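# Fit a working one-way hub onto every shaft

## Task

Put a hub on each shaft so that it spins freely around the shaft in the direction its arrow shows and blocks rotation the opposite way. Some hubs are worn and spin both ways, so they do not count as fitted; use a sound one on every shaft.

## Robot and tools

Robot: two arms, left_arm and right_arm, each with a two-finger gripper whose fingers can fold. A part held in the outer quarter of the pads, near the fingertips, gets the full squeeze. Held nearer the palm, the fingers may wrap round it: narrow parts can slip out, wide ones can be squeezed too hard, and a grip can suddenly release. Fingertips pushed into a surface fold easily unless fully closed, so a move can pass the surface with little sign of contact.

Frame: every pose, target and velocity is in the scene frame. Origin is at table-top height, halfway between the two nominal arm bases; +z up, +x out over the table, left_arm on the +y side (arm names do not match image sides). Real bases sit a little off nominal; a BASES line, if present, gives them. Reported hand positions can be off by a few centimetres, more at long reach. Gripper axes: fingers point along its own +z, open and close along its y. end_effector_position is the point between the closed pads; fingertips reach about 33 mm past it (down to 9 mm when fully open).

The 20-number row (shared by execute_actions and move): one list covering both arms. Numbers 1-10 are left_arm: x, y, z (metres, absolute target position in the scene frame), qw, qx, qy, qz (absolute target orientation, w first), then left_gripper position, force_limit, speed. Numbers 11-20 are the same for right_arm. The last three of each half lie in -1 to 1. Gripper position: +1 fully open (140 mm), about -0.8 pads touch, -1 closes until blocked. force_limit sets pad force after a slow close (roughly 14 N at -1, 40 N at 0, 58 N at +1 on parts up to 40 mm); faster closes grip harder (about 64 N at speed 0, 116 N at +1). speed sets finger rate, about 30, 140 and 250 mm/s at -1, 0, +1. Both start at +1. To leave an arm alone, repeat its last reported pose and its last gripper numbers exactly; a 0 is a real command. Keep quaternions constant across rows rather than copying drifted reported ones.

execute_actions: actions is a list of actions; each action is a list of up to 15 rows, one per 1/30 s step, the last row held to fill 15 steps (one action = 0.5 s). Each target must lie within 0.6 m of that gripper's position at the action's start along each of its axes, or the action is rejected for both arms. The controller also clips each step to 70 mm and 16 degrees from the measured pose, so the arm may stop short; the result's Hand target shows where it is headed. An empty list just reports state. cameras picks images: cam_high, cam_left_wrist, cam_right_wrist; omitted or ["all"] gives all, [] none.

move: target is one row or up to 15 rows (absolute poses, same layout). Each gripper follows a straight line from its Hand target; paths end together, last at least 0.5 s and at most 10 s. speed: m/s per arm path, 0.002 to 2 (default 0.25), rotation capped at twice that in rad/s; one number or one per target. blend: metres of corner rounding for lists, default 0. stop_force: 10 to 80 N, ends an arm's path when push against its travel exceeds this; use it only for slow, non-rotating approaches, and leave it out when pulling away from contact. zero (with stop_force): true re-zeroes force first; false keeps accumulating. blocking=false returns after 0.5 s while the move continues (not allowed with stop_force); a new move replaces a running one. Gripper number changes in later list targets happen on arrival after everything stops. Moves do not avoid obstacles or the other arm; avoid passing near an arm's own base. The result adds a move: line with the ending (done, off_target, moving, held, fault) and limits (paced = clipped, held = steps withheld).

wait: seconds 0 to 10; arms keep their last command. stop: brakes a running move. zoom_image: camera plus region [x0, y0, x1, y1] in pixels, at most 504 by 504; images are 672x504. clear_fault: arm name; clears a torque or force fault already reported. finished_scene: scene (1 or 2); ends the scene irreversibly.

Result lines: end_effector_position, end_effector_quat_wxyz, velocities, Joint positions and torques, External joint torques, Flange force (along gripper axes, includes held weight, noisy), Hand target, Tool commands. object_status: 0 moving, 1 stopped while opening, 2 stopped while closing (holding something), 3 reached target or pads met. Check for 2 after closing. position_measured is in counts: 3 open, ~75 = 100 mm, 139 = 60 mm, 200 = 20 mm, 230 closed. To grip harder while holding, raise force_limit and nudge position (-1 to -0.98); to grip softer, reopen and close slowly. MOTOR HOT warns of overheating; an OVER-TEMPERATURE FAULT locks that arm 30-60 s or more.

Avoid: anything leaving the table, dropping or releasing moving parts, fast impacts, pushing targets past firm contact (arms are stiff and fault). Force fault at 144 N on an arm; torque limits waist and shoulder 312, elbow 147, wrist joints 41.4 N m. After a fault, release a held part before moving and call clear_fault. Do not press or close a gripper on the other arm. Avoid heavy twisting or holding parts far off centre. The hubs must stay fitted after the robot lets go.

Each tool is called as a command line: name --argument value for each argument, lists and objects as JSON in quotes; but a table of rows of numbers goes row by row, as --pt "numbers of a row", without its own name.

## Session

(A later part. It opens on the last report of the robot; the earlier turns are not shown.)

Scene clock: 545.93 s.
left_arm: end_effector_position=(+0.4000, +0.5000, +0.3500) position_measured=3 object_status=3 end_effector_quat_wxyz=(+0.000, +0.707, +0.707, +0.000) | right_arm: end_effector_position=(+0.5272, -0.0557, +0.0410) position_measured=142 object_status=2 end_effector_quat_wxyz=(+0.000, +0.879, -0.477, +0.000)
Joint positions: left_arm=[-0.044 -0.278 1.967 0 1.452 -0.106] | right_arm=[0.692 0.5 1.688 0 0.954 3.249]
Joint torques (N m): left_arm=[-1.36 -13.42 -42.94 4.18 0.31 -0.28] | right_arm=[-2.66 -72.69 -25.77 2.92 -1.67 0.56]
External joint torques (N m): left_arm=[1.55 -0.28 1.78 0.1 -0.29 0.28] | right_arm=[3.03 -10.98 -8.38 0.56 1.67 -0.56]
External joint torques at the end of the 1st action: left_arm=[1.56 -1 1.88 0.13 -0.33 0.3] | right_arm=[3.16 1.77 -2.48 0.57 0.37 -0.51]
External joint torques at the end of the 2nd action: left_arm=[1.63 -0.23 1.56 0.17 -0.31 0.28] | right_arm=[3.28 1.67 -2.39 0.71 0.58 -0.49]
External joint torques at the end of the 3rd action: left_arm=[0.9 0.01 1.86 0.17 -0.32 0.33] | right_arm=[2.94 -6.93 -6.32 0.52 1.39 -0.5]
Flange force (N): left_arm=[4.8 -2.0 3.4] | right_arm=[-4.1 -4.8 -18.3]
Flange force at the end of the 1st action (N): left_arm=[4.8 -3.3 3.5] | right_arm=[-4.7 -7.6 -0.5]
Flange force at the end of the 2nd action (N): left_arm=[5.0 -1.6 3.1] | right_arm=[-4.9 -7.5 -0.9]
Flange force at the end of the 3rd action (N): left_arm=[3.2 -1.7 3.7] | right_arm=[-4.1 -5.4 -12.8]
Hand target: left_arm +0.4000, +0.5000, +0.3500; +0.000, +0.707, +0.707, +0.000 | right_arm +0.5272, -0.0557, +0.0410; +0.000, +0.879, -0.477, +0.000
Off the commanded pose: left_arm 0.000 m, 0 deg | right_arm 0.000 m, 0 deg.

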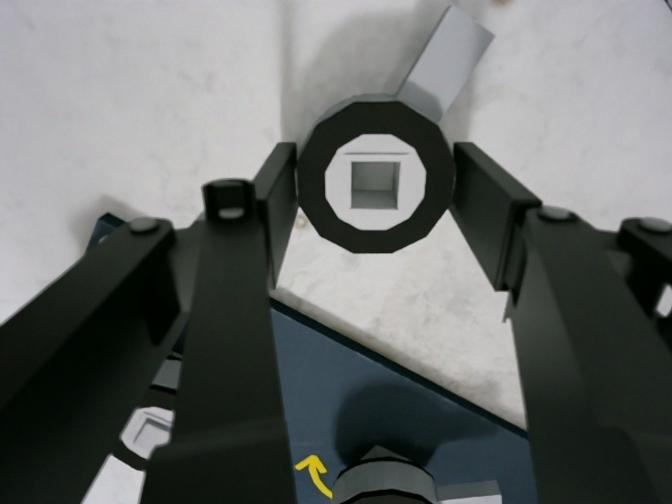

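move --pt "0.4 0.5 0.35 0 0.7071 0.7071 0 1 1 1 0.5272 -0.0557 0.135 0 0.8788 -0.4772 0 -0.98 1 -1" --pt "0.4 0.5 0.35 0 0.7071 0.7071 0 1 1 1 0.2857 0.0931 0.135 0 0.7009 -0.7133 0 -0.98 1 -1" --pt "0.4 0.5 0.35 0 0.7071 0.7071 0 1 1 1 0.2857 0.0931 0.0905 0 0.7009 -0.7133 0 -0.98 1 -1" --speed '[0.1,0.2,0.06]' --blend '[0.01,0.01,0]' --cameras '["cam_right_wrist"]'

zoom_image --camera "cam_right_wrist" --region '[345, 160, 405, 220]'

Scene clock: 569.93 s.
left_arm: end_effector_position=(+0.4000, +0.5000, +0.3500) position_measured=3 object_status=3 end_effector_quat_wxyz=(+0.000, +0.707, +0.707, +0.000) | right_arm: end_effector_position=(+0.2857, +0.0931, +0.0905) position_measured=142 object_status=2 end_effector_quat_wxyz=(+0.000, +0.701, -0.713, +0.000)
Joint positions: left_arm=[-0.044 -0.278 1.967 0 1.452 -0.106] | right_arm=[1.075 0.417 1.713 0 1.012 4.224]
Joint torques (N m): left_arm=[-0.75 -13.66 -42.87 4.12 0.35 -0.24] | right_arm=[-2.7 -80.45 -35.13 3.05 -0.48 0.51]
External joint torques (N m): left_arm=[0.86 0.32 1.78 0.15 -0.34 0.24] | right_arm=[3.21 3.09 -0.38 0.59 0.51 -0.51]
Flange force (N): left_arm=[2.9 -1.1 3.6] | right_arm=[-6.7 1.0 1.5]
Hand target: left_arm +0.4000, +0.5000, +0.3500; +0.000, +0.707, +0.707, +0.000 | right_arm +0.2857, +0.0931, +0.0905; +0.000, +0.701, -0.713, +0.000
Off the commanded pose: left_arm 0.000 m, 0 deg | right_arm 0.000 m, 0 deg.
move: done

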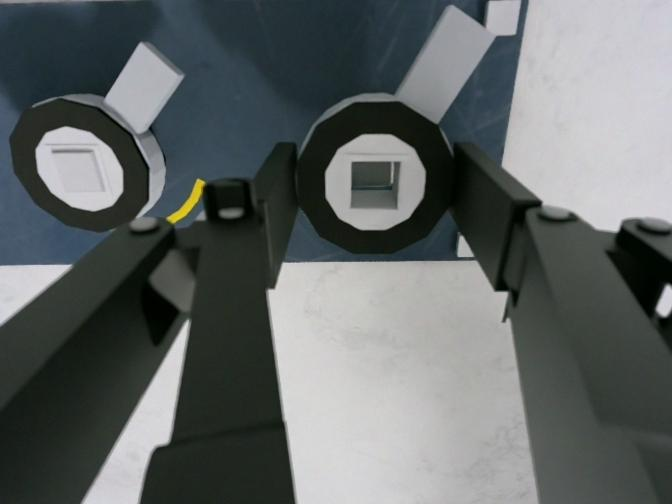

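Scaled by 8.400 from the camera's image (finer frame: 960x720).

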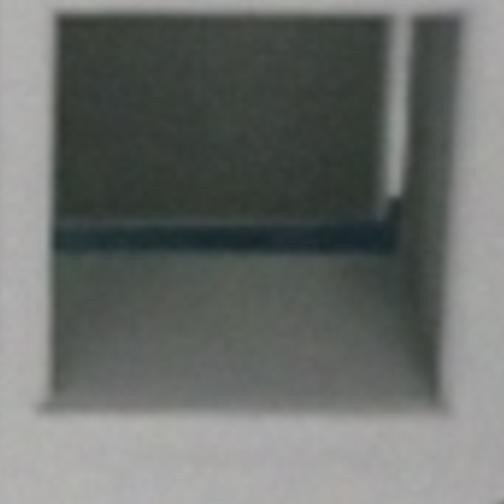

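Matches the aligned pattern. Insert.

move --target '[0.4,0.5,0.35,0,0.7071,0.7071,0,1,1,1,0.2857,0.0931,0.07,0,0.7009,-0.7133,0,-0.98,1,-1]' --speed 0.01 --stop_force 10 --cameras '[]'

move --target '[0.4,0.5,0.35,0,0.7071,0.7071,0,1,1,1,0.2857,0.0931,0.052,0,0.7009,-0.7133,0,-0.98,1,-1]' --speed 0.006 --stop_force 14 --cameras '["cam_right_wrist"]'

Scene clock: 578.57 s.
left_arm: end_effector_position=(+0.4000, +0.5000, +0.3500) position_measured=3 object_status=3 end_effector_quat_wxyz=(+0.000, +0.707, +0.707, +0.000) | right_arm: end_effector_position=(+0.2857, +0.0931, +0.0700) position_measured=142 object_status=2 end_effector_quat_wxyz=(+0.000, +0.701, -0.713, +0.000)
Joint positions: left_arm=[-0.044 -0.278 1.967 0 1.452 -0.106] | right_arm=[1.075 0.435 1.728 0 0.978 4.224]
Joint torques (N m): left_arm=[-1.32 -13.58 -43.1 4.18 0.34 -0.21] | right_arm=[2.52 -81.58 -30.37 5.11 1.2 0.51]
External joint torques (N m): left_arm=[1.41 0.35 2.04 0.09 -0.34 0.21] | right_arm=[-2.55 3.45 -4.36 -1.56 -1.17 -0.52]
Flange force (N): left_arm=[4.2 -1.2 4.1] | right_arm=[-9.8 -9.3 1.9]
Hand target: left_arm +0.4000, +0.5000, +0.3500; +0.000, +0.707, +0.707, +0.000 | right_arm +0.2857, +0.0931, +0.0700; +0.000, +0.701, -0.713, +0.000
Off the commanded pose: left_arm 0.000 m, 0 deg | right_arm 0.000 m, 0 deg.
move: done

Scene clock: 580.40 s.
left_arm: end_effector_position=(+0.4000, +0.5000, +0.3500) position_measured=3 object_status=3 end_effector_quat_wxyz=(+0.000, +0.707, +0.707, +0.000) | right_arm: end_effector_position=(+0.2857, +0.0931, +0.0628) position_measured=142 object_status=2 end_effector_quat_wxyz=(+0.000, +0.701, -0.713, +0.000)
Joint positions: left_arm=[-0.044 -0.278 1.967 0 1.452 -0.106] | right_arm=[1.075 0.442 1.734 0 0.966 4.224]
Joint torques (N m): left_arm=[-1.91 -13.49 -42.8 4.09 0.32 -0.24] | right_arm=[2.53 -61.06 -21.6 4.98 -1.82 0.55]
External joint torques (N m): left_arm=[2.09 -0.12 1.68 0.18 -0.31 0.24] | right_arm=[-2.37 -17.44 -12.88 -1.44 1.85 -0.55]
Flange force (N): left_arm=[6.0 -1.4 3.3] | right_arm=[-2.9 -5.8 -28.4]
Hand target: left_arm +0.4000, +0.5000, +0.3500; +0.000, +0.707, +0.707, +0.000 | right_arm +0.2857, +0.0931, +0.0628; +0.000, +0.701, -0.713, +0.000
Off the commanded pose: left_arm 0.000 m, 0 deg | right_arm 0.011 m, 0 deg.
move: contact (right_arm)

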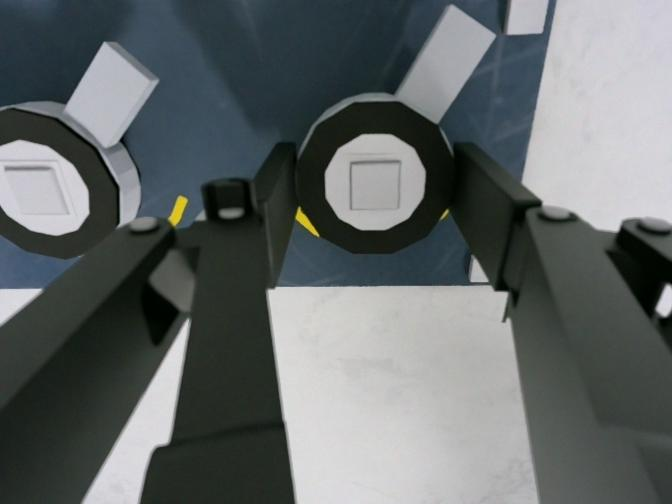

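execute_actions --actions '[[[0.4,0.5,0.35,0,0.7071,0.7071,0,1,1,1,0.2857,0.0931,0.0634,0,0.7009,-0.7133,0,0.17,-1,-1]],[[0.4,0.5,0.35,0,0.7071,0.7071,0,1,1,1,0.2857,0.0931,0.0634,0,0.7009,-0.7133,0,0.17,-1,-1]],[[0.4,0.5,0.35,0,0.7071,0.7071,0,1,1,1,0.2857,0.0931,0.0634,0,0.7009,-0.7133,0,-1,-1,-1]],[[0.4,0.5,0.35,0,0.7071,0.7071,0,1,1,1,0.2857,0.0931,0.0634,0,0.7009,-0.7133,0,-1,-1,-1]],[[0.4,0.5,0.35,0,0.7071,0.7071,0,1,1,1,0.2857,0.0931,0.0634,0,0.7009,-0.7133,0,-1,-1,-1]]]' --cameras '[]'

move --target '[0.4,0.5,0.35,0,0.7071,0.7071,0,1,1,1,0.2857,0.0931,0.0634,0,0.5299,-0.848,0,-1,-1,-1]' --speed 0.1 --cameras '["cam_right_wrist"]'

move --target '[0.4,0.5,0.35,0,0.7071,0.7071,0,1,1,1,0.2857,0.0931,0.0634,0,0.6819,-0.7314,0,-1,-1,-1]' --speed 0.1 --cameras '["cam_right_wrist"]'

Scene clock: 601.83 s.
left_arm: end_effector_position=(+0.4000, +0.5000, +0.3500) position_measured=3 object_status=3 end_effector_quat_wxyz=(+0.000, +0.707, +0.707, +0.000) | right_arm: end_effector_position=(+0.2857, +0.0931, +0.0634) position_measured=138 object_status=2 end_effector_quat_wxyz=(+0.000, +0.701, -0.713, +0.000)
Joint positions: left_arm=[-0.044 -0.278 1.967 0 1.452 -0.106] | right_arm=[1.075 0.441 1.733 0 0.967 4.224]
Joint torques (N m): left_arm=[-1.86 -13.16 -43.2 4.18 0.31 -0.29] | right_arm=[2.41 -78.53 -29.66 4.96 0.22 0.46]
External joint torques (N m): left_arm=[1.99 -0.03 2.22 0.08 -0.3 0.29] | right_arm=[-2.17 0 -4.85 -1.42 -0.19 -0.46]
External joint torques at the end of the 1st action: left_arm=[1.85 0.55 1.75 0.15 -0.33 0.24] | right_arm=[3.47 1.21 -2.43 0.61 0.46 -0.48]
External joint torques at the end of the 2nd action: left_arm=[1.93 0.09 2.21 0.17 -0.36 0.29] | right_arm=[2.68 1.83 -2.49 0.59 0.47 -0.48]
External joint torques at the end of the 3rd action: left_arm=[1.7 0.1 1.78 0.12 -0.37 0.37] | right_arm=[3.55 1.92 -2.49 0.63 0.39 -0.51]
External joint torques at the end of the 4th action: left_arm=[1.2 -0.14 1.88 0.1 -0.37 0.25] | right_arm=[-2.08 -0.46 -5.16 -1.45 -0.24 -0.47]
Flange force (N): left_arm=[5.9 -2.0 4.2] | right_arm=[-7.5 -7.5 -3.1]
Flange force at the end of the 1st action (N): left_arm=[5.4 -0.4 3.6] | right_arm=[-8.4 0.6 -1.4]
Flange force at the end of the 2nd action (N): left_arm=[5.8 -1.7 4.4] | right_arm=[-8.8 -0.8 -0.8]
Flange force at the end of the 3rd action (N): left_arm=[5.4 -1.2 3.7] | right_arm=[-9.3 0.2 -0.6]
Flange force at the end of the 4th action (N): left_arm=[3.8 -1.9 3.8] | right_arm=[-7.5 -7.4 -3.7]
Hand target: left_arm +0.4000, +0.5000, +0.3500; +0.000, +0.707, +0.707, +0.000 | right_arm +0.2857, +0.0931, +0.0634; +0.000, +0.701, -0.713, +0.000
Off the commanded pose: left_arm 0.000 m, 0 deg | right_arm 0.000 m, 0 deg.

Scene clock: 604.43 s.
left_arm: end_effector_position=(+0.4000, +0.5000, +0.3500) position_measured=3 object_status=3 end_effector_quat_wxyz=(+0.000, +0.707, +0.707, +0.000) | right_arm: end_effector_position=(+0.2858, +0.0930, +0.0634) position_measured=138 object_status=2 end_effector_quat_wxyz=(+0.000, -0.530, +0.848, +0.000)
Joint positions: left_arm=[-0.044 -0.278 1.967 0 1.452 -0.106] | right_arm=[1.074 0.441 1.733 0 0.967 4.661]
Joint torques (N m): left_arm=[-1.95 -13.71 -42.98 4.15 0.32 -0.23] | right_arm=[-2.71 -79.84 -30.41 3.74 0.22 1.1]
External joint torques (N m): left_arm=[2.14 0.08 1.93 0.12 -0.31 0.23] | right_arm=[2.79 1.39 -4.07 -0.21 -0.19 -1.1]
Flange force (N): left_arm=[6.2 -1.4 3.8] | right_arm=[-10.5 2.3 -1.3]
Hand target: left_arm +0.4000, +0.5000, +0.3500; +0.000, +0.707, +0.707, +0.000 | right_arm +0.2857, +0.0931, +0.0634; +0.000, -0.530, +0.848, +0.000
Off the commanded pose: left_arm 0.000 m, 0 deg | right_arm 0.000 m, 0 deg.
move: done

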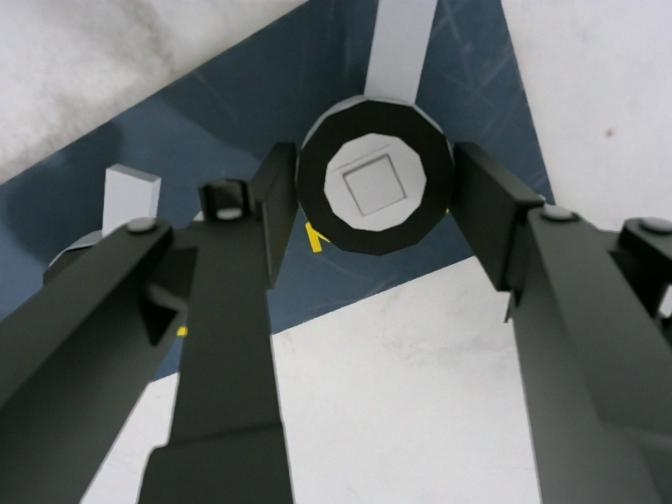

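Scene clock: 606.77 s.
left_arm: end_effector_position=(+0.4000, +0.5000, +0.3500) position_measured=3 object_status=3 end_effector_quat_wxyz=(+0.000, +0.707, +0.707, +0.000) | right_arm: end_effector_position=(+0.2856, +0.0932, +0.0634) position_measured=138 object_status=2 end_effector_quat_wxyz=(+0.000, +0.682, -0.731, +0.000)
Joint positions: left_arm=[-0.044 -0.278 1.967 0 1.452 -0.106] | right_arm=[1.075 0.441 1.733 0 0.967 4.277]
Joint torques (N m): left_arm=[-0.88 -13.55 -42.81 4.12 0.3 -0.27] | right_arm=[5.29 -78.95 -29.28 6.02 0.76 0.3]
External joint torques (N m): left_arm=[1.04 0.31 1.82 0.15 -0.3 0.27] | right_arm=[-4.91 0.52 -5.19 -2.49 -0.73 -0.3]
Flange force (N): left_arm=[3.4 -1.1 3.6] | right_arm=[-7.3 -10.7 -2.0]
Hand target: left_arm +0.4000, +0.5000, +0.3500; +0.000, +0.707, +0.707, +0.000 | right_arm +0.2857, +0.0931, +0.0634; +0.000, +0.682, -0.731, +0.000
Off the commanded pose: left_arm 0.000 m, 0 deg | right_arm 0.000 m, 0 deg.
move: done

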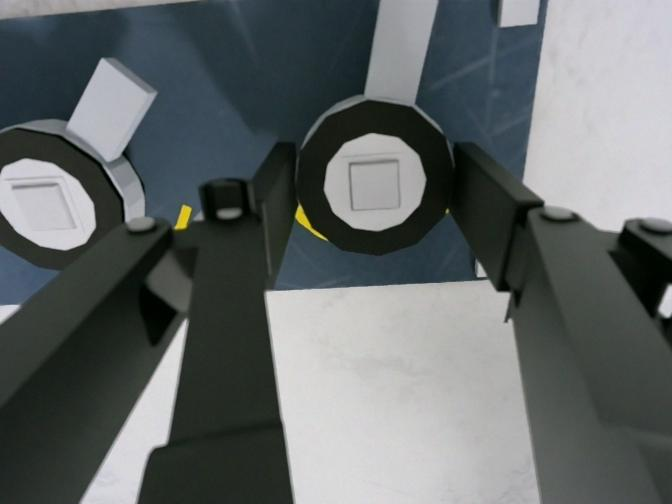

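move --target '[0.4,0.5,0.35,0,0.7071,0.7071,0,1,1,1,0.2857,0.0931,0.0634,0,0.5299,-0.848,0,-1,-1,-1]' --speed 0.1 --cameras '["cam_right_wrist"]'

Scene clock: 619.40 s.
left_arm: end_effector_position=(+0.4000, +0.5000, +0.3500) position_measured=3 object_status=3 end_effector_quat_wxyz=(+0.000, +0.707, +0.707, +0.000) | right_arm: end_effector_position=(+0.2858, +0.0930, +0.0634) position_measured=138 object_status=2 end_effector_quat_wxyz=(+0.000, -0.530, +0.848, +0.000)
Joint positions: left_arm=[-0.044 -0.278 1.967 0 1.452 -0.106] | right_arm=[1.074 0.441 1.733 0 0.967 4.661]
Joint torques (N m): left_arm=[-1.91 -13.8 -42.77 4.09 0.32 -0.26] | right_arm=[-1.9 -79.38 -30.11 3.61 0.4 0.9]
External joint torques (N m): left_arm=[1.96 0.91 1.81 0.16 -0.32 0.26] | right_arm=[2.67 0.82 -4.34 -0.05 -0.36 -0.9]
Flange force (N): left_arm=[5.7 0.2 3.8] | right_arm=[-10.2 2.4 -1.7]
Hand target: left_arm +0.4000, +0.5000, +0.3500; +0.000, +0.707, +0.707, +0.000 | right_arm +0.2857, +0.0931, +0.0634; +0.000, -0.530, +0.848, +0.000
Off the commanded pose: left_arm 0.000 m, 0 deg | right_arm 0.000 m, 0 deg.
move: done

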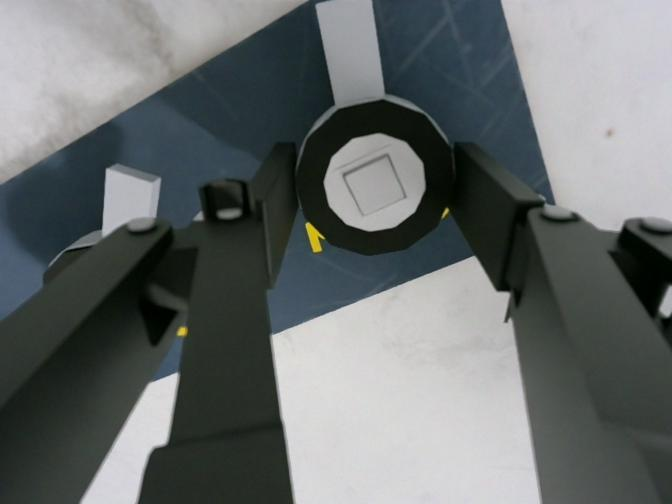

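execute_actions --actions '[[[0.4,0.5,0.35,0,0.7071,0.7071,0,1,1,1,0.2857,0.0931,0.0634,0,0.5299,-0.848,0,0.17,-1,-1]],[[0.4,0.5,0.35,0,0.7071,0.7071,0,1,1,1,0.2857,0.0931,0.0634,0,0.5299,-0.848,0,0.17,-1,-1]],[[0.4,0.5,0.35,0,0.7071,0.7071,0,1,1,1,0.2857,0.0931,0.0634,0,0.5299,-0.848,0,-1,0,-1]],[[0.4,0.5,0.35,0,0.7071,0.7071,0,1,1,1,0.2857,0.0931,0.0634,0,0.5299,-0.848,0,-1,0,-1]],[[0.4,0.5,0.35,0,0.7071,0.7071,0,1,1,1,0.2857,0.0931,0.0634,0,0.5299,-0.848,0,-1,0,-1]]]' --cameras '[]'

move --pt "0.4 0.5 0.35 0 0.7071 0.7071 0 1 1 1 0.2857 0.0931 0.115 0 0.5299 -0.848 0 -1 0 -1" --pt "0.4 0.5 0.35 0 0.7071 0.7071 0 1 1 1 0.2857 -0.06 0.125 0 0.5299 -0.848 0 -1 0 -1" --pt "0.4 0.5 0.35 0 0.7071 0.7071 0 1 1 1 0.2857 -0.06 0.047 0 0.5299 -0.848 0 -1 0 -1" --speed '[0.03,0.15,0.06]' --blend '[0.01,0.01,0]' --cameras '["cam_right_wrist"]'

move --target '[0.4,0.5,0.35,0,0.7071,0.7071,0,1,1,1,0.2857,-0.06,0.036,0,0.5299,-0.848,0,-1,0,-1]' --speed 0.01 --stop_force 10 --cameras '[]'

execute_actions --actions '[[[0.4,0.5,0.35,0,0.7071,0.7071,0,1,1,1,0.2857,-0.06,0.042,0,0.5299,-0.848,0,0.3,-1,-0.8]],[[0.4,0.5,0.35,0,0.7071,0.7071,0,1,1,1,0.2857,-0.06,0.042,0,0.5299,-0.848,0,0.3,-1,-0.8]]]' --cameras '[]'

move --pt "0.4 0.5 0.35 0 0.7071 0.7071 0 1 1 1 0.2857 -0.06 0.12 0 0.5299 -0.848 0 0.3 -1 -0.8" --pt "0.4 0.5 0.35 0 0.7071 0.7071 0 1 1 1 0.375 -0.19 0.2 0 0.7071 -0.7071 0 0.3 -1 -0.8" --speed '[0.1,0.2]' --blend '[0.01,0]' --cameras '["cam_right_wrist"]'

Scene clock: 649.87 s.
left_arm: end_effector_position=(+0.4000, +0.5000, +0.3500) position_measured=3 object_status=3 end_effector_quat_wxyz=(+0.000, +0.707, +0.707, +0.000) | right_arm: end_effector_position=(+0.2857, +0.0931, +0.0634) position_measured=140 object_status=2 end_effector_quat_wxyz=(+0.000, -0.530, +0.848, +0.000)
Joint positions: left_arm=[-0.044 -0.278 1.967 0 1.452 -0.106] | right_arm=[1.075 0.441 1.733 0 0.967 4.661]
Joint torques (N m): left_arm=[-1.41 -13.51 -42.72 4.13 0.42 -0.28] | right_arm=[1.9 -71.84 -27.24 5.16 -1.06 0.47]
External joint torques (N m): left_arm=[1.59 -0.15 1.6 0.15 -0.42 0.28] | right_arm=[-1.72 -6.77 -7.28 -1.61 1.1 -0.47]
External joint torques at the end of the 1st action: left_arm=[1.16 -0.31 1.68 0.15 -0.31 0.28] | right_arm=[2.84 1.96 -2.46 0.59 0.38 -0.5]
External joint torques at the end of the 2nd action: left_arm=[1.72 -0.04 1.86 0.13 -0.29 0.26] | right_arm=[3.3 1.8 -2.56 0.59 0.38 -0.56]
External joint torques at the end of the 3rd action: left_arm=[1.58 0.15 2.04 0.07 -0.25 0.24] | right_arm=[3.03 2.1 -2.47 0.62 0.41 -0.51]
External joint torques at the end of the 4th action: left_arm=[1.77 -0.44 1.92 0.19 -0.27 0.21] | right_arm=[-1.56 -6.09 -6.51 -1.52 1.1 -0.46]
Flange force (N): left_arm=[4.9 -1.5 3.4] | right_arm=[-7.0 -3.0 -13.3]
Flange force at the end of the 1st action (N): left_arm=[3.8 -2.0 3.3] | right_arm=[-8.3 3.2 -0.6]
Flange force at the end of the 2nd action (N): left_arm=[5.1 -1.6 3.6] | right_arm=[-8.3 3.7 -0.8]
Flange force at the end of the 3rd action (N): left_arm=[4.7 -1.6 3.9] | right_arm=[-8.6 3.4 -0.5]
Flange force at the end of the 4th action (N): left_arm=[5.2 -2.4 3.6] | right_arm=[-6.3 -2.8 -12.1]
Hand target: left_arm +0.4000, +0.5000, +0.3500; +0.000, +0.707, +0.707, +0.000 | right_arm +0.2857, +0.0931, +0.0634; +0.000, -0.530, +0.848, +0.000
Off the commanded pose: left_arm 0.000 m, 0 deg | right_arm 0.000 m, 0 deg.

Scene clock: 654.27 s.
left_arm: end_effector_position=(+0.4000, +0.5000, +0.3500) position_measured=3 object_status=3 end_effector_quat_wxyz=(+0.000, +0.707, +0.707, +0.000) | right_arm: end_effector_position=(+0.2857, -0.0600, +0.0470) position_measured=140 object_status=2 end_effector_quat_wxyz=(+0.000, -0.530, +0.848, +0.000)
Joint positions: left_arm=[-0.044 -0.278 1.967 0 1.452 -0.106] | right_arm=[0.949 0.28 2.011 0 0.85 4.535]
Joint torques (N m): left_arm=[-1.47 -13.06 -42.78 4.18 0.3 -0.26] | right_arm=[-3.16 -63.34 -30.38 2.65 -0.23 0.49]
External joint torques (N m): left_arm=[1.61 -0.15 1.8 0.08 -0.3 0.26] | right_arm=[3.31 3.32 -1.14 0.59 0.26 -0.49]
Flange force (N): left_arm=[4.9 -1.8 3.5] | right_arm=[-7.6 3.9 2.6]
Hand target: left_arm +0.4000, +0.5000, +0.3500; +0.000, +0.707, +0.707, +0.000 | right_arm +0.2857, -0.0600, +0.0470; +0.000, -0.530, +0.848, +0.000
Off the commanded pose: left_arm 0.000 m, 0 deg | right_arm 0.000 m, 0 deg.
move: done

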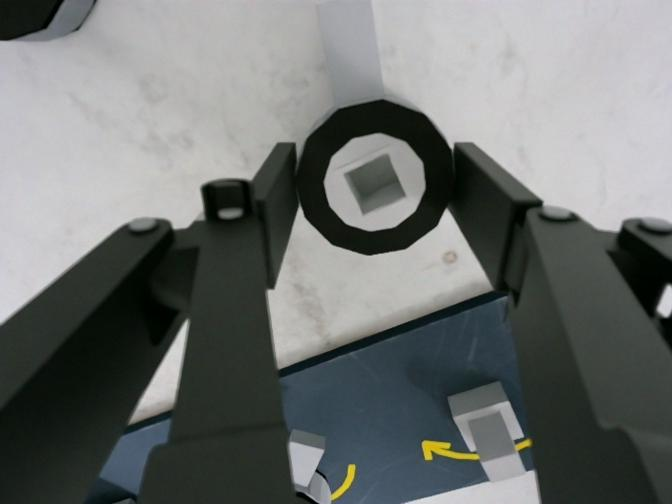

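Scene clock: 655.50 s.
left_arm: end_effector_position=(+0.4000, +0.5000, +0.3500) position_measured=3 object_status=3 end_effector_quat_wxyz=(+0.000, +0.707, +0.707, +0.000) | right_arm: end_effector_position=(+0.2857, -0.0599, +0.0409) position_measured=140 object_status=2 end_effector_quat_wxyz=(+0.000, -0.530, +0.848, +0.000)
Joint positions: left_arm=[-0.044 -0.278 1.967 0 1.452 -0.106] | right_arm=[0.949 0.287 2.016 0 0.838 4.535]
Joint torques (N m): left_arm=[-1.68 -12.57 -42.76 4 0.31 -0.27] | right_arm=[-3.13 -49.57 -21.79 2.68 -1.83 0.46]
External joint torques (N m): left_arm=[1.74 -0.38 1.77 0.26 -0.31 0.27] | right_arm=[3.38 -10.81 -9.39 0.53 1.86 -0.46]
Flange force (N): left_arm=[5.2 -2.1 3.4] | right_arm=[-5.3 4.3 -23.1]
Hand target: left_arm +0.4000, +0.5000, +0.3500; +0.000, +0.707, +0.707, +0.000 | right_arm +0.2857, -0.0600, +0.0409; +0.000, -0.530, +0.848, +0.000
Off the commanded pose: left_arm 0.000 m, 0 deg | right_arm 0.005 m, 0 deg.
move: contact (right_arm)

Scene clock: 656.70 s.
left_arm: end_effector_position=(+0.4000, +0.5000, +0.3500) position_measured=3 object_status=3 end_effector_quat_wxyz=(+0.000, +0.707, +0.707, +0.000) | right_arm: end_effector_position=(+0.2857, -0.0600, +0.0420) position_measured=91 object_status=3 end_effector_quat_wxyz=(+0.000, -0.530, +0.848, +0.000)
Joint positions: left_arm=[-0.044 -0.278 1.967 0 1.452 -0.106] | right_arm=[0.949 0.286 2.015 0 0.841 4.535]
Joint torques (N m): left_arm=[-1.47 -13.56 -43.05 4.07 0.34 -0.24] | right_arm=[-2.91 -62.71 -28.77 2.62 -0.33 0.52]
External joint torques (N m): left_arm=[1.65 0.11 2.05 0.19 -0.33 0.24] | right_arm=[3.14 2.37 -2.45 0.59 0.37 -0.52]
External joint torques at the end of the 1st action: left_arm=[2 -0.05 1.78 0.12 -0.33 0.29] | right_arm=[2.95 2.14 -2.55 0.61 0.33 -0.52]
Flange force (N): left_arm=[4.9 -1.6 4.0] | right_arm=[-8.7 3.4 0.4]
Flange force at the end of the 1st action (N): left_arm=[5.9 -1.4 3.6] | right_arm=[-8.5 3.1 0.1]
Hand target: left_arm +0.4000, +0.5000, +0.3500; +0.000, +0.707, +0.707, +0.000 | right_arm +0.2857, -0.0600, +0.0420; +0.000, -0.530, +0.848, +0.000
Off the commanded pose: left_arm 0.000 m, 0 deg | right_arm 0.000 m, 0 deg.

Scene clock: 659.17 s.
left_arm: end_effector_position=(+0.4000, +0.5000, +0.3500) position_measured=3 object_status=3 end_effector_quat_wxyz=(+0.000, +0.707, +0.707, +0.000) | right_arm: end_effector_position=(+0.3750, -0.1900, +0.2000) position_measured=91 object_status=3 end_effector_quat_wxyz=(+0.000, +0.707, -0.707, +0.000)
Joint positions: left_arm=[-0.044 -0.278 1.967 0 1.452 -0.106] | right_arm=[0.678 0.072 1.94 0 1.13 3.81]
Joint torques (N m): left_arm=[-1.52 -13.38 -42.99 4.15 0.36 -0.3] | right_arm=[-3.19 -47.56 -35.22 3.26 -0.32 0.48]
External joint torques (N m): left_arm=[1.67 0 2 0.11 -0.35 0.3] | right_arm=[3.3 2.36 -2.62 0.61 0.34 -0.47]
Flange force (N): left_arm=[5.1 -1.7 4.0] | right_arm=[-9.5 -2.9 -2.0]
Hand target: left_arm +0.4000, +0.5000, +0.3500; +0.000, +0.707, +0.707, +0.000 | right_arm +0.3750, -0.1900, +0.2000; +0.000, +0.707, -0.707, +0.000
Off the commanded pose: left_arm 0.000 m, 0 deg | right_arm 0.000 m, 0 deg.
move: done

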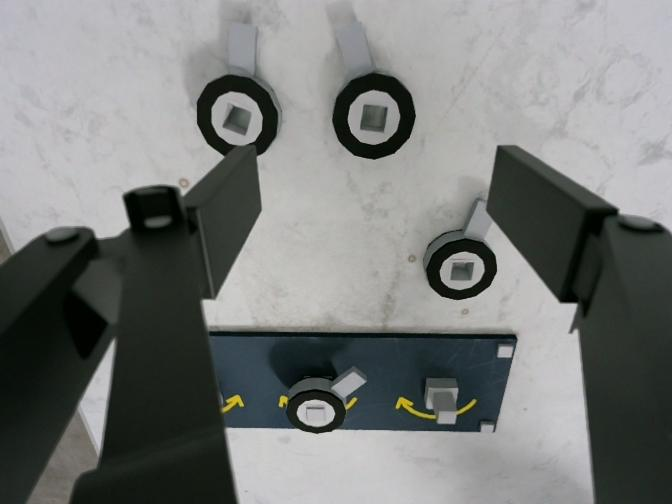

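zoom_image --camera "cam_right_wrist" --region '[324, 70, 424, 160]'

move --target '[0.4,0.5,0.35,0,0.7071,0.7071,0,1,1,1,0.375,-0.194,0.06,0,0.7071,-0.7071,0,0.3,-1,-0.8]' --speed 0.15 --cameras '["cam_right_wrist"]'

zoom_image --camera "cam_right_wrist" --region '[290, 90, 470, 240]'

Scaled by 5.040 from the camera's image (finer frame: 960x720).

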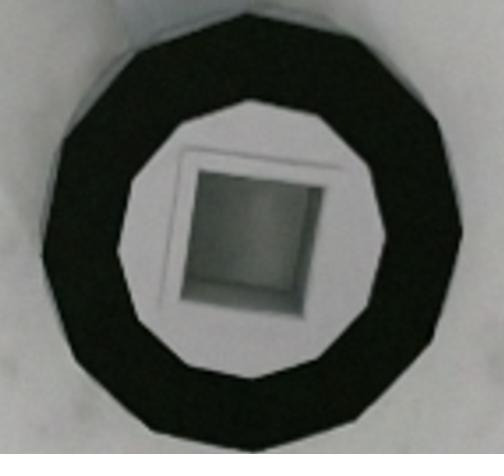

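Scene clock: 681.27 s.
left_arm: end_effector_position=(+0.4000, +0.5000, +0.3500) position_measured=3 object_status=3 end_effector_quat_wxyz=(+0.000, +0.707, +0.707, +0.000) | right_arm: end_effector_position=(+0.3750, -0.1940, +0.0600) position_measured=91 object_status=3 end_effector_quat_wxyz=(+0.000, +0.707, -0.707, +0.000)
Joint positions: left_arm=[-0.044 -0.278 1.967 0 1.452 -0.106] | right_arm=[0.672 0.204 2.083 0 0.854 3.804]
Joint torques (N m): left_arm=[-1.58 -13.27 -43.03 4.04 0.26 -0.19] | right_arm=[-3 -54.5 -29.4 2.61 -0.26 0.47]
External joint torques (N m): left_arm=[1.68 -0.17 1.93 0.23 -0.25 0.19] | right_arm=[3.28 1.89 -2.14 0.61 0.28 -0.47]
Flange force (N): left_arm=[4.9 -2.0 3.6] | right_arm=[-8.5 -1.8 0.0]
Hand target: left_arm +0.4000, +0.5000, +0.3500; +0.000, +0.707, +0.707, +0.000 | right_arm +0.3750, -0.1940, +0.0600; +0.000, +0.707, -0.707, +0.000
Off the commanded pose: left_arm 0.000 m, 0 deg | right_arm 0.000 m, 0 deg.
move: done

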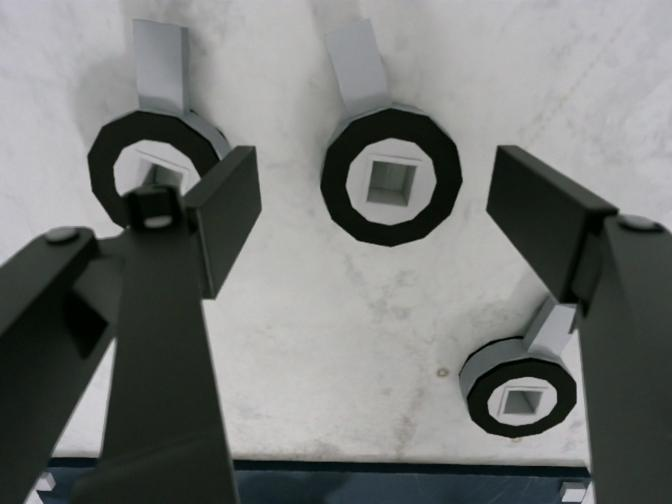

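Scaled by 2.800 from the camera's image (finer frame: 960x720).

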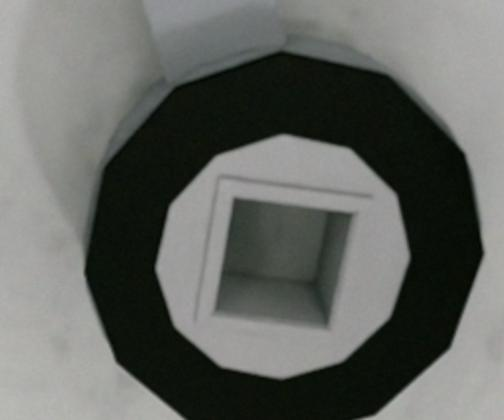

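move --target '[0.4,0.5,0.35,0,0.7071,0.7071,0,1,1,1,0.3681,-0.1886,0.06,0,0.6626,-0.749,0,0.15,-1,-0.8]' --speed 0.08 --cameras '["cam_right_wrist"]'

zoom_image --camera "cam_right_wrist" --region '[290, 90, 470, 240]'

Scene clock: 703.50 s.
left_arm: end_effector_position=(+0.4000, +0.5000, +0.3500) position_measured=3 object_status=3 end_effector_quat_wxyz=(+0.000, +0.707, +0.707, +0.000) | right_arm: end_effector_position=(+0.3681, -0.1886, +0.0600) position_measured=110 object_status=3 end_effector_quat_wxyz=(+0.000, -0.663, +0.749, +0.000)
Joint positions: left_arm=[-0.044 -0.278 1.967 0 1.452 -0.106] | right_arm=[0.688 0.202 2.086 0 0.854 3.942]
Joint torques (N m): left_arm=[-1.87 -13.55 -43.03 4.12 0.29 -0.36] | right_arm=[-3.07 -54.72 -28.96 2.61 -0.23 0.51]
External joint torques (N m): left_arm=[2.1 -0.35 1.87 0.16 -0.28 0.36] | right_arm=[3.45 2.35 -2.54 0.6 0.26 -0.52]
Flange force (N): left_arm=[6.4 -2.0 3.6] | right_arm=[-9.8 -1.3 0.3]
Hand target: left_arm +0.4000, +0.5000, +0.3500; +0.000, +0.707, +0.707, +0.000 | right_arm +0.3681, -0.1886, +0.0600; +0.000, -0.663, +0.749, +0.000
Off the commanded pose: left_arm 0.000 m, 0 deg | right_arm 0.000 m, 0 deg.
move: done

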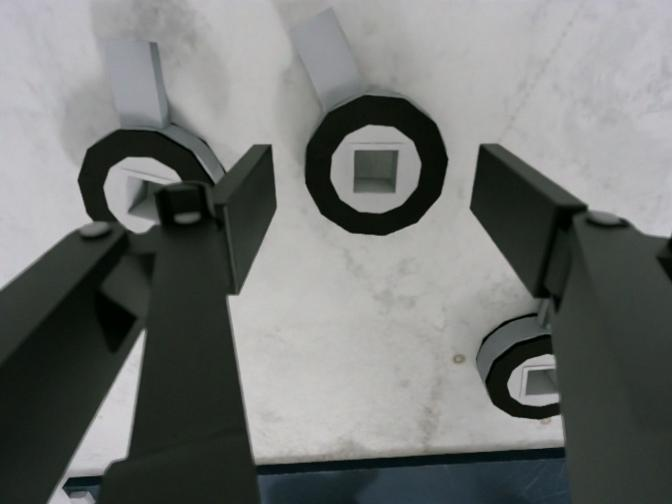

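Scaled by 2.800 from the camera's image (finer frame: 960x720).

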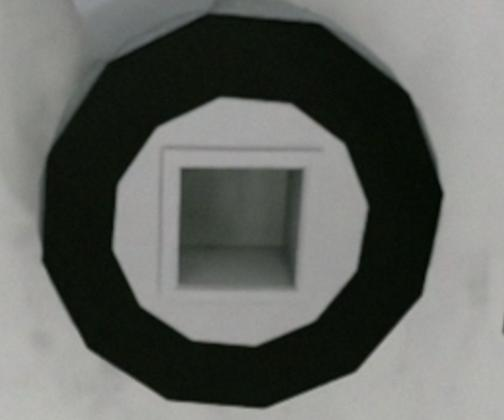

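execute_actions --actions '[[[0.4,0.5,0.35,0,0.7071,0.7071,0,1,1,1,0.3678,-0.1884,0.06,0,0.6626,-0.749,0,0.08,-1,-0.8]]]' --cameras '[]'

move --target '[0.4,0.5,0.35,0,0.7071,0.7071,0,1,1,1,0.3676,-0.1884,0.041,0,0.6626,-0.749,0,0.08,-1,-0.8]' --speed 0.03 --stop_force 12 --cameras '["cam_right_wrist"]'

Scene clock: 718.40 s.
left_arm: end_effector_position=(+0.4000, +0.5000, +0.3500) position_measured=3 object_status=3 end_effector_quat_wxyz=(+0.000, +0.707, +0.707, +0.000) | right_arm: end_effector_position=(+0.3678, -0.1884, +0.0600) position_measured=119 object_status=3 end_effector_quat_wxyz=(+0.000, -0.663, +0.749, +0.000)
Joint positions: left_arm=[-0.044 -0.278 1.967 0 1.452 -0.106] | right_arm=[0.688 0.202 2.086 0 0.854 3.943]
Joint torques (N m): left_arm=[-1.63 -13.35 -42.53 4.17 0.33 -0.29] | right_arm=[-3.1 -54.31 -28.95 2.57 -0.36 0.52]
External joint torques (N m): left_arm=[1.81 -0.28 1.49 0.09 -0.32 0.29] | right_arm=[3.26 2.04 -2.58 0.66 0.38 -0.52]
Flange force (N): left_arm=[5.5 -1.5 3.0] | right_arm=[-9.3 -1.4 -0.3]
Hand target: left_arm +0.4000, +0.5000, +0.3500; +0.000, +0.707, +0.707, +0.000 | right_arm +0.3678, -0.1884, +0.0600; +0.000, -0.663, +0.749, +0.000
Off the commanded pose: left_arm 0.000 m, 0 deg | right_arm 0.000 m, 0 deg.

Scene clock: 719.87 s.
left_arm: end_effector_position=(+0.4000, +0.5000, +0.3500) position_measured=3 object_status=3 end_effector_quat_wxyz=(+0.000, +0.707, +0.707, +0.000) | right_arm: end_effector_position=(+0.3676, -0.1884, +0.0410) position_measured=119 object_status=3 end_effector_quat_wxyz=(+0.000, -0.663, +0.749, +0.000)
Joint positions: left_arm=[-0.044 -0.278 1.967 0 1.452 -0.106] | right_arm=[0.688 0.225 2.101 0 0.815 3.943]
Joint torques (N m): left_arm=[-1.18 -12.8 -43.05 4.16 0.36 -0.22] | right_arm=[-2.6 -55.9 -27.88 2.54 -0.42 0.49]
External joint torques (N m): left_arm=[1.28 -0.41 2.03 0.1 -0.37 0.22] | right_arm=[2.99 2.31 -2.57 0.59 0.45 -0.49]
Flange force (N): left_arm=[3.9 -2.6 4.0] | right_arm=[-9.3 -1.9 0.1]
Hand target: left_arm +0.4000, +0.5000, +0.3500; +0.000, +0.707, +0.707, +0.000 | right_arm +0.3676, -0.1884, +0.0410; +0.000, -0.663, +0.749, +0.000
Off the commanded pose: left_arm 0.000 m, 0 deg | right_arm 0.000 m, 0 deg.
move: done

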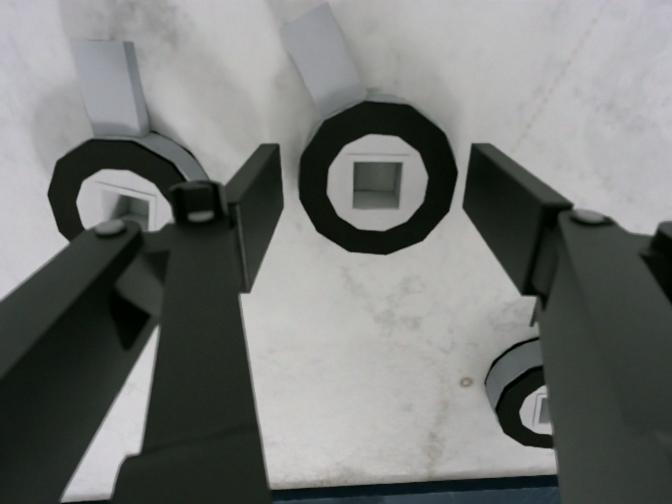

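execute_actions --actions '[[[0.4,0.5,0.35,0,0.7071,0.7071,0,1,1,1,0.3676,-0.1884,0.041,0,0.6626,-0.749,0,-1,0,-1]],[[0.4,0.5,0.35,0,0.7071,0.7071,0,1,1,1,0.3676,-0.1884,0.041,0,0.6626,-0.749,0,-1,0,-1]],[[0.4,0.5,0.35,0,0.7071,0.7071,0,1,1,1,0.3676,-0.1884,0.041,0,0.6626,-0.749,0,-1,0,-1]],[[0.4,0.5,0.35,0,0.7071,0.7071,0,1,1,1,0.3676,-0.1884,0.041,0,0.6626,-0.749,0,-0.98,1,-1]]]' --cameras '[]'

move --pt "0.4 0.5 0.35 0 0.7071 0.7071 0 1 1 1 0.3676 -0.1884 0.135 0 0.6626 -0.749 0 -0.98 1 -1" --pt "0.4 0.5 0.35 0 0.7071 0.7071 0 1 1 1 0.2857 0.0931 0.135 0 0.7009 -0.7133 0 -0.98 1 -1" --pt "0.4 0.5 0.35 0 0.7071 0.7071 0 1 1 1 0.2857 0.0931 0.0905 0 0.7009 -0.7133 0 -0.98 1 -1" --speed '[0.1,0.2,0.06]' --blend '[0.01,0.01,0]' --cameras '["cam_right_wrist"]'

zoom_image --camera "cam_right_wrist" --region '[345, 160, 405, 220]'

Scene clock: 735.53 s.
left_arm: end_effector_position=(+0.4000, +0.5000, +0.3500) position_measured=3 object_status=3 end_effector_quat_wxyz=(+0.000, +0.707, +0.707, +0.000) | right_arm: end_effector_position=(+0.3676, -0.1884, +0.0410) position_measured=141 object_status=2 end_effector_quat_wxyz=(+0.000, -0.663, +0.749, +0.000)
Joint positions: left_arm=[-0.044 -0.278 1.967 0 1.452 -0.106] | right_arm=[0.688 0.225 2.101 0 0.815 3.943]
Joint torques (N m): left_arm=[-1.52 -13.37 -42.97 4.19 0.32 -0.25] | right_arm=[-2.96 -40.24 -19.47 2.7 -2.21 0.5]
External joint torques (N m): left_arm=[1.64 -0.01 1.89 0.08 -0.32 0.25] | right_arm=[3.35 -13.38 -10.96 0.42 2.24 -0.5]
External joint torques at the end of the 1st action: left_arm=[1.82 -0.28 2.01 0.1 -0.4 0.27] | right_arm=[3.12 -0.87 -4.36 0.52 0.84 -0.47]
External joint torques at the end of the 2nd action: left_arm=[1.5 0.66 1.75 0.09 -0.22 0.28] | right_arm=[2.67 -8.07 -7.93 0.4 1.91 -0.4]
External joint torques at the end of the 3rd action: left_arm=[1.54 0.23 1.97 0.09 -0.31 0.28] | right_arm=[2.42 -7.82 -8.36 0.44 1.62 -0.52]
Flange force (N): left_arm=[4.9 -1.6 3.7] | right_arm=[-5.8 1.9 -29.8]
Flange force at the end of the 1st action (N): left_arm=[5.4 -2.1 4.0] | right_arm=[-8.8 -1.2 -6.0]
Flange force at the end of the 2nd action (N): left_arm=[4.6 -0.4 3.5] | right_arm=[-6.2 0.1 -20.1]
Flange force at the end of the 3rd action (N): left_arm=[4.7 -1.3 3.9] | right_arm=[-6.5 -1.0 -19.5]
Hand target: left_arm +0.4000, +0.5000, +0.3500; +0.000, +0.707, +0.707, +0.000 | right_arm +0.3676, -0.1884, +0.0410; +0.000, -0.663, +0.749, +0.000
Off the commanded pose: left_arm 0.000 m, 0 deg | right_arm 0.000 m, 0 deg.

Scene clock: 739.07 s.
left_arm: end_effector_position=(+0.4000, +0.5000, +0.3500) position_measured=3 object_status=3 end_effector_quat_wxyz=(+0.000, +0.707, +0.707, +0.000) | right_arm: end_effector_position=(+0.2857, +0.0931, +0.0905) position_measured=141 object_status=2 end_effector_quat_wxyz=(+0.000, +0.701, -0.713, +0.000)
Joint positions: left_arm=[-0.044 -0.278 1.967 0 1.452 -0.106] | right_arm=[1.075 0.417 1.713 0 1.012 4.224]
Joint torques (N m): left_arm=[-1.18 -13.63 -42.73 4.2 0.36 -0.27] | right_arm=[-2.85 -81.69 -34.61 3.06 -0.42 0.47]
External joint torques (N m): left_arm=[1.29 0.34 1.69 0.07 -0.36 0.27] | right_arm=[3.28 4.25 -0.94 0.59 0.46 -0.47]
Flange force (N): left_arm=[4.1 -0.8 3.5] | right_arm=[-9.2 -0.1 2.2]
Hand target: left_arm +0.4000, +0.5000, +0.3500; +0.000, +0.707, +0.707, +0.000 | right_arm +0.2857, +0.0931, +0.0905; +0.000, +0.701, -0.713, +0.000
Off the commanded pose: left_arm 0.000 m, 0 deg | right_arm 0.000 m, 0 deg.
move: done

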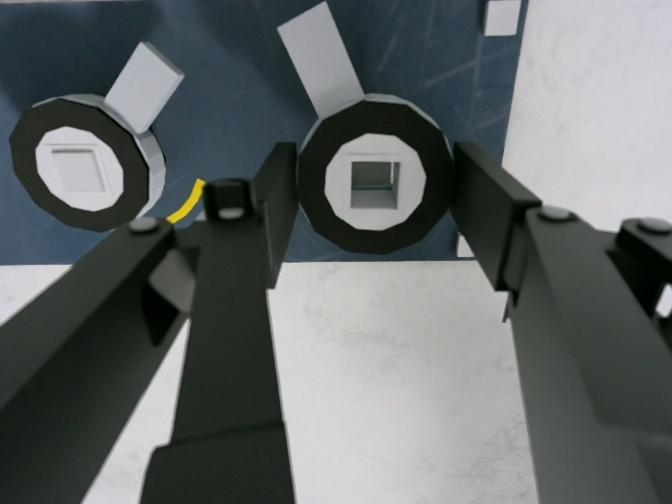

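Scaled by 8.400 from the camera's image (finer frame: 960x720).

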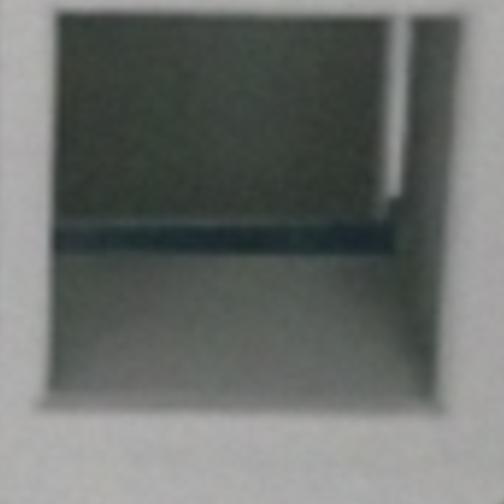

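move --target '[0.4,0.5,0.35,0,0.7071,0.7071,0,1,1,1,0.2857,0.0931,0.07,0,0.7009,-0.7133,0,-0.98,1,-1]' --speed 0.01 --stop_force 10 --cameras '[]'

move --target '[0.4,0.5,0.35,0,0.7071,0.7071,0,1,1,1,0.2857,0.0931,0.052,0,0.7009,-0.7133,0,-0.98,1,-1]' --speed 0.006 --stop_force 14 --cameras '["cam_right_wrist"]'

Scene clock: 754.93 s.
left_arm: end_effector_position=(+0.4000, +0.5000, +0.3500) position_measured=3 object_status=3 end_effector_quat_wxyz=(+0.000, +0.707, +0.707, +0.000) | right_arm: end_effector_position=(+0.2857, +0.0931, +0.0700) position_measured=141 object_status=2 end_effector_quat_wxyz=(+0.000, +0.701, -0.713, +0.000)
Joint positions: left_arm=[-0.044 -0.278 1.967 0 1.452 -0.106] | right_arm=[1.075 0.435 1.728 0 0.978 4.224]
Joint torques (N m): left_arm=[-1.24 -13.39 -43 4.1 0.31 -0.29] | right_arm=[3.08 -80.75 -31.74 5.38 0.3 0.5]
External joint torques (N m): left_arm=[1.36 -0.01 1.95 0.16 -0.31 0.29] | right_arm=[-2.6 2.55 -3.01 -1.8 -0.27 -0.5]
Flange force (N): left_arm=[4.3 -1.8 3.8] | right_arm=[-6.7 -7.9 0.6]
Hand target: left_arm +0.4000, +0.5000, +0.3500; +0.000, +0.707, +0.707, +0.000 | right_arm +0.2857, +0.0931, +0.0700; +0.000, +0.701, -0.713, +0.000
Off the commanded pose: left_arm 0.000 m, 0 deg | right_arm 0.000 m, 0 deg.
move: done

Scene clock: 756.63 s.
left_arm: end_effector_position=(+0.4000, +0.5000, +0.3500) position_measured=3 object_status=3 end_effector_quat_wxyz=(+0.000, +0.707, +0.707, +0.000) | right_arm: end_effector_position=(+0.2857, +0.0931, +0.0637) position_measured=141 object_status=2 end_effector_quat_wxyz=(+0.000, +0.701, -0.713, +0.000)
Joint positions: left_arm=[-0.044 -0.278 1.967 0 1.452 -0.106] | right_arm=[1.075 0.441 1.733 0 0.968 4.224]
Joint torques (N m): left_arm=[-1.64 -13.61 -43.02 4.12 0.34 -0.19] | right_arm=[2.21 -65.72 -24.58 5.18 -1.75 0.57]
External joint torques (N m): left_arm=[1.7 0.6 2.03 0.14 -0.33 0.19] | right_arm=[-2.07 -12.79 -9.96 -1.64 1.78 -0.57]
Flange force (N): left_arm=[4.9 -0.7 4.1] | right_arm=[-3.1 -5.5 -21.9]
Hand target: left_arm +0.4000, +0.5000, +0.3500; +0.000, +0.707, +0.707, +0.000 | right_arm +0.2857, +0.0931, +0.0637; +0.000, +0.701, -0.713, +0.000
Off the commanded pose: left_arm 0.000 m, 0 deg | right_arm 0.012 m, 0 deg.
move: contact (right_arm)

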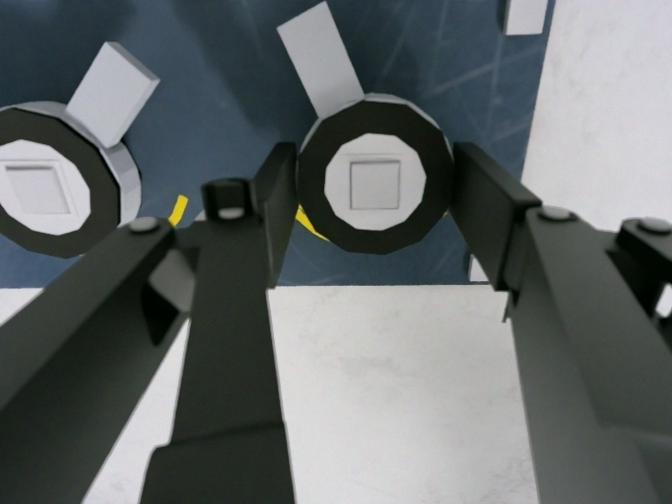

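execute_actions --actions '[[[0.4,0.5,0.35,0,0.7071,0.7071,0,1,1,1,0.2857,0.0931,0.0636,0,0.7009,-0.7133,0,0.17,-1,-1]],[[0.4,0.5,0.35,0,0.7071,0.7071,0,1,1,1,0.2857,0.0931,0.0636,0,0.7009,-0.7133,0,0.17,-1,-1]],[[0.4,0.5,0.35,0,0.7071,0.7071,0,1,1,1,0.2857,0.0931,0.0636,0,0.7009,-0.7133,0,-1,-1,-1]],[[0.4,0.5,0.35,0,0.7071,0.7071,0,1,1,1,0.2857,0.0931,0.0636,0,0.7009,-0.7133,0,-1,-1,-1]],[[0.4,0.5,0.35,0,0.7071,0.7071,0,1,1,1,0.2857,0.0931,0.0636,0,0.7009,-0.7133,0,-1,-1,-1]]]' --cameras '[]'

move --target '[0.4,0.5,0.35,0,0.7071,0.7071,0,1,1,1,0.2857,0.0931,0.0636,0,0.8141,-0.5807,0,-1,-1,-1]' --speed 0.1 --cameras '["cam_right_wrist"]'

move --target '[0.4,0.5,0.35,0,0.7071,0.7071,0,1,1,1,0.2857,0.0931,0.0636,0,0.6626,-0.749,0,-1,-1,-1]' --speed 0.1 --cameras '["cam_right_wrist"]'

Scene clock: 774.73 s.
left_arm: end_effector_position=(+0.4000, +0.5000, +0.3500) position_measured=3 object_status=3 end_effector_quat_wxyz=(+0.000, +0.707, +0.707, +0.000) | right_arm: end_effector_position=(+0.2857, +0.0931, +0.0636) position_measured=138 object_status=2 end_effector_quat_wxyz=(+0.000, +0.701, -0.713, +0.000)
Joint positions: left_arm=[-0.044 -0.278 1.967 0 1.452 -0.106] | right_arm=[1.075 0.441 1.733 0 0.968 4.224]
Joint torques (N m): left_arm=[-1.25 -13.84 -42.81 4.19 0.35 -0.15] | right_arm=[1.71 -76.69 -28.65 4.81 0.09 0.46]
External joint torques (N m): left_arm=[1.29 1 1.87 0.06 -0.35 0.15] | right_arm=[-1.66 -1.73 -5.83 -1.28 -0.06 -0.46]
External joint torques at the end of the 1st action: left_arm=[1.64 0.01 1.93 0.19 -0.23 0.3] | right_arm=[3.17 1.95 -2.52 0.54 0.44 -0.53]
External joint torques at the end of the 2nd action: left_arm=[1.28 -0.17 1.76 0.12 -0.35 0.34] | right_arm=[3.22 1.97 -2.55 0.56 0.38 -0.53]
External joint torques at the end of the 3rd action: left_arm=[1.54 0.22 1.95 0.16 -0.41 0.3] | right_arm=[3.22 2.24 -2.46 0.62 0.42 -0.51]
External joint torques at the end of the 4th action: left_arm=[1.69 0.21 1.95 0.05 -0.31 0.33] | right_arm=[-1.42 -1.75 -5.5 -1.23 0.05 -0.46]
Flange force (N): left_arm=[3.7 0.1 4.0] | right_arm=[-7.7 -6.8 -5.7]
Flange force at the end of the 1st action (N): left_arm=[5.0 -1.7 3.6] | right_arm=[-9.2 -0.3 -0.7]
Flange force at the end of the 2nd action (N): left_arm=[4.2 -1.8 3.5] | right_arm=[-9.3 -0.3 -0.6]
Flange force at the end of the 3rd action (N): left_arm=[4.8 -1.3 4.0] | right_arm=[-9.5 -0.3 -0.4]
Flange force at the end of the 4th action (N): left_arm=[5.3 -1.3 3.9] | right_arm=[-7.2 -6.3 -5.6]
Hand target: left_arm +0.4000, +0.5000, +0.3500; +0.000, +0.707, +0.707, +0.000 | right_arm +0.2857, +0.0931, +0.0636; +0.000, +0.701, -0.713, +0.000
Off the commanded pose: left_arm 0.000 m, 0 deg | right_arm 0.000 m, 0 deg.

Scene clock: 776.90 s.
left_arm: end_effector_position=(+0.4000, +0.5000, +0.3500) position_measured=3 object_status=3 end_effector_quat_wxyz=(+0.000, +0.707, +0.707, +0.000) | right_arm: end_effector_position=(+0.2856, +0.0932, +0.0636) position_measured=138 object_status=2 end_effector_quat_wxyz=(+0.000, +0.814, -0.581, +0.000)
Joint positions: left_arm=[-0.044 -0.278 1.967 0 1.452 -0.106] | right_arm=[1.075 0.441 1.733 0 0.968 3.875]
Joint torques (N m): left_arm=[-1.66 -13.04 -42.79 4.18 0.29 -0.24] | right_arm=[6.24 -76.89 -27.47 6.58 1.13 0.48]
External joint torques (N m): left_arm=[1.81 -0.41 1.76 0.08 -0.28 0.24] | right_arm=[-5.98 -1.68 -7.04 -3.05 -1.1 -0.48]
Flange force (N): left_arm=[5.3 -2.1 3.3] | right_arm=[-1.7 -14.4 -4.8]
Hand target: left_arm +0.4000, +0.5000, +0.3500; +0.000, +0.707, +0.707, +0.000 | right_arm +0.2857, +0.0931, +0.0636; +0.000, +0.814, -0.581, +0.000
Off the commanded pose: left_arm 0.000 m, 0 deg | right_arm 0.000 m, 0 deg.
move: done

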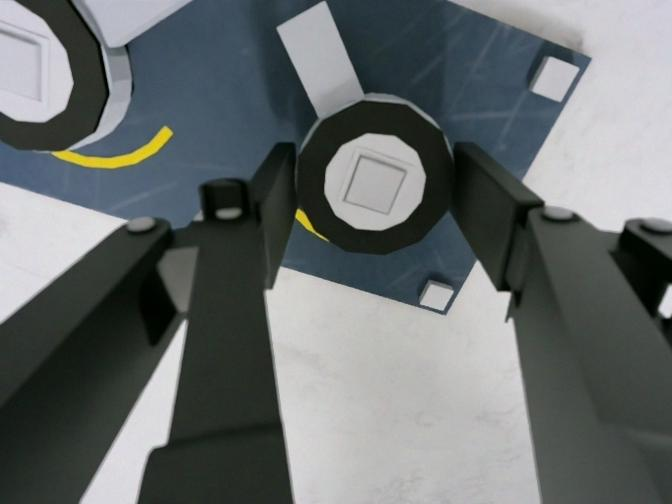

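Scene clock: 779.60 s.
left_arm: end_effector_position=(+0.4000, +0.5000, +0.3500) position_measured=3 object_status=3 end_effector_quat_wxyz=(+0.000, +0.707, +0.707, +0.000) | right_arm: end_effector_position=(+0.2858, +0.0930, +0.0636) position_measured=138 object_status=2 end_effector_quat_wxyz=(+0.000, -0.663, +0.749, +0.000)
Joint positions: left_arm=[-0.044 -0.278 1.967 0 1.452 -0.106] | right_arm=[1.074 0.441 1.733 0 0.968 4.329]
Joint torques (N m): left_arm=[-1.12 -13.76 -43.25 4.07 0.3 -0.26] | right_arm=[-2.77 -76.58 -27.46 3.13 0.76 0.29]
External joint torques (N m): left_arm=[1.2 0.64 2.25 0.19 -0.3 0.26] | right_arm=[3.02 -1.84 -7 0.4 -0.73 -0.29]
Flange force (N): left_arm=[3.8 -1.1 4.4] | right_arm=[-12.6 -0.4 -5.5]
Hand target: left_arm +0.4000, +0.5000, +0.3500; +0.000, +0.707, +0.707, +0.000 | right_arm +0.2857, +0.0931, +0.0636; +0.000, -0.663, +0.749, +0.000
Off the commanded pose: left_arm 0.000 m, 0 deg | right_arm 0.000 m, 0 deg.
move: done

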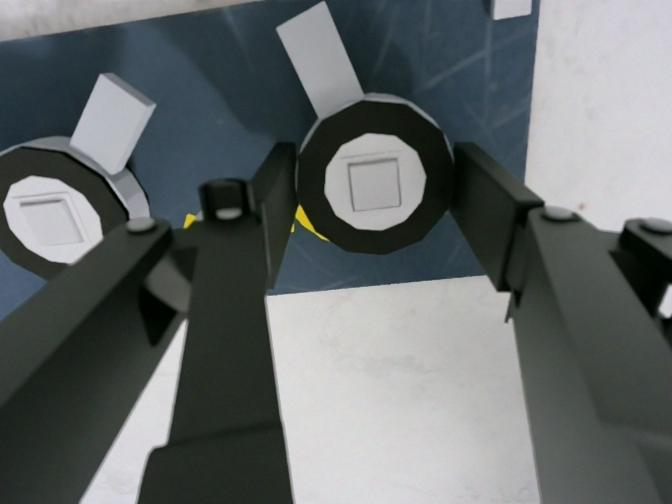

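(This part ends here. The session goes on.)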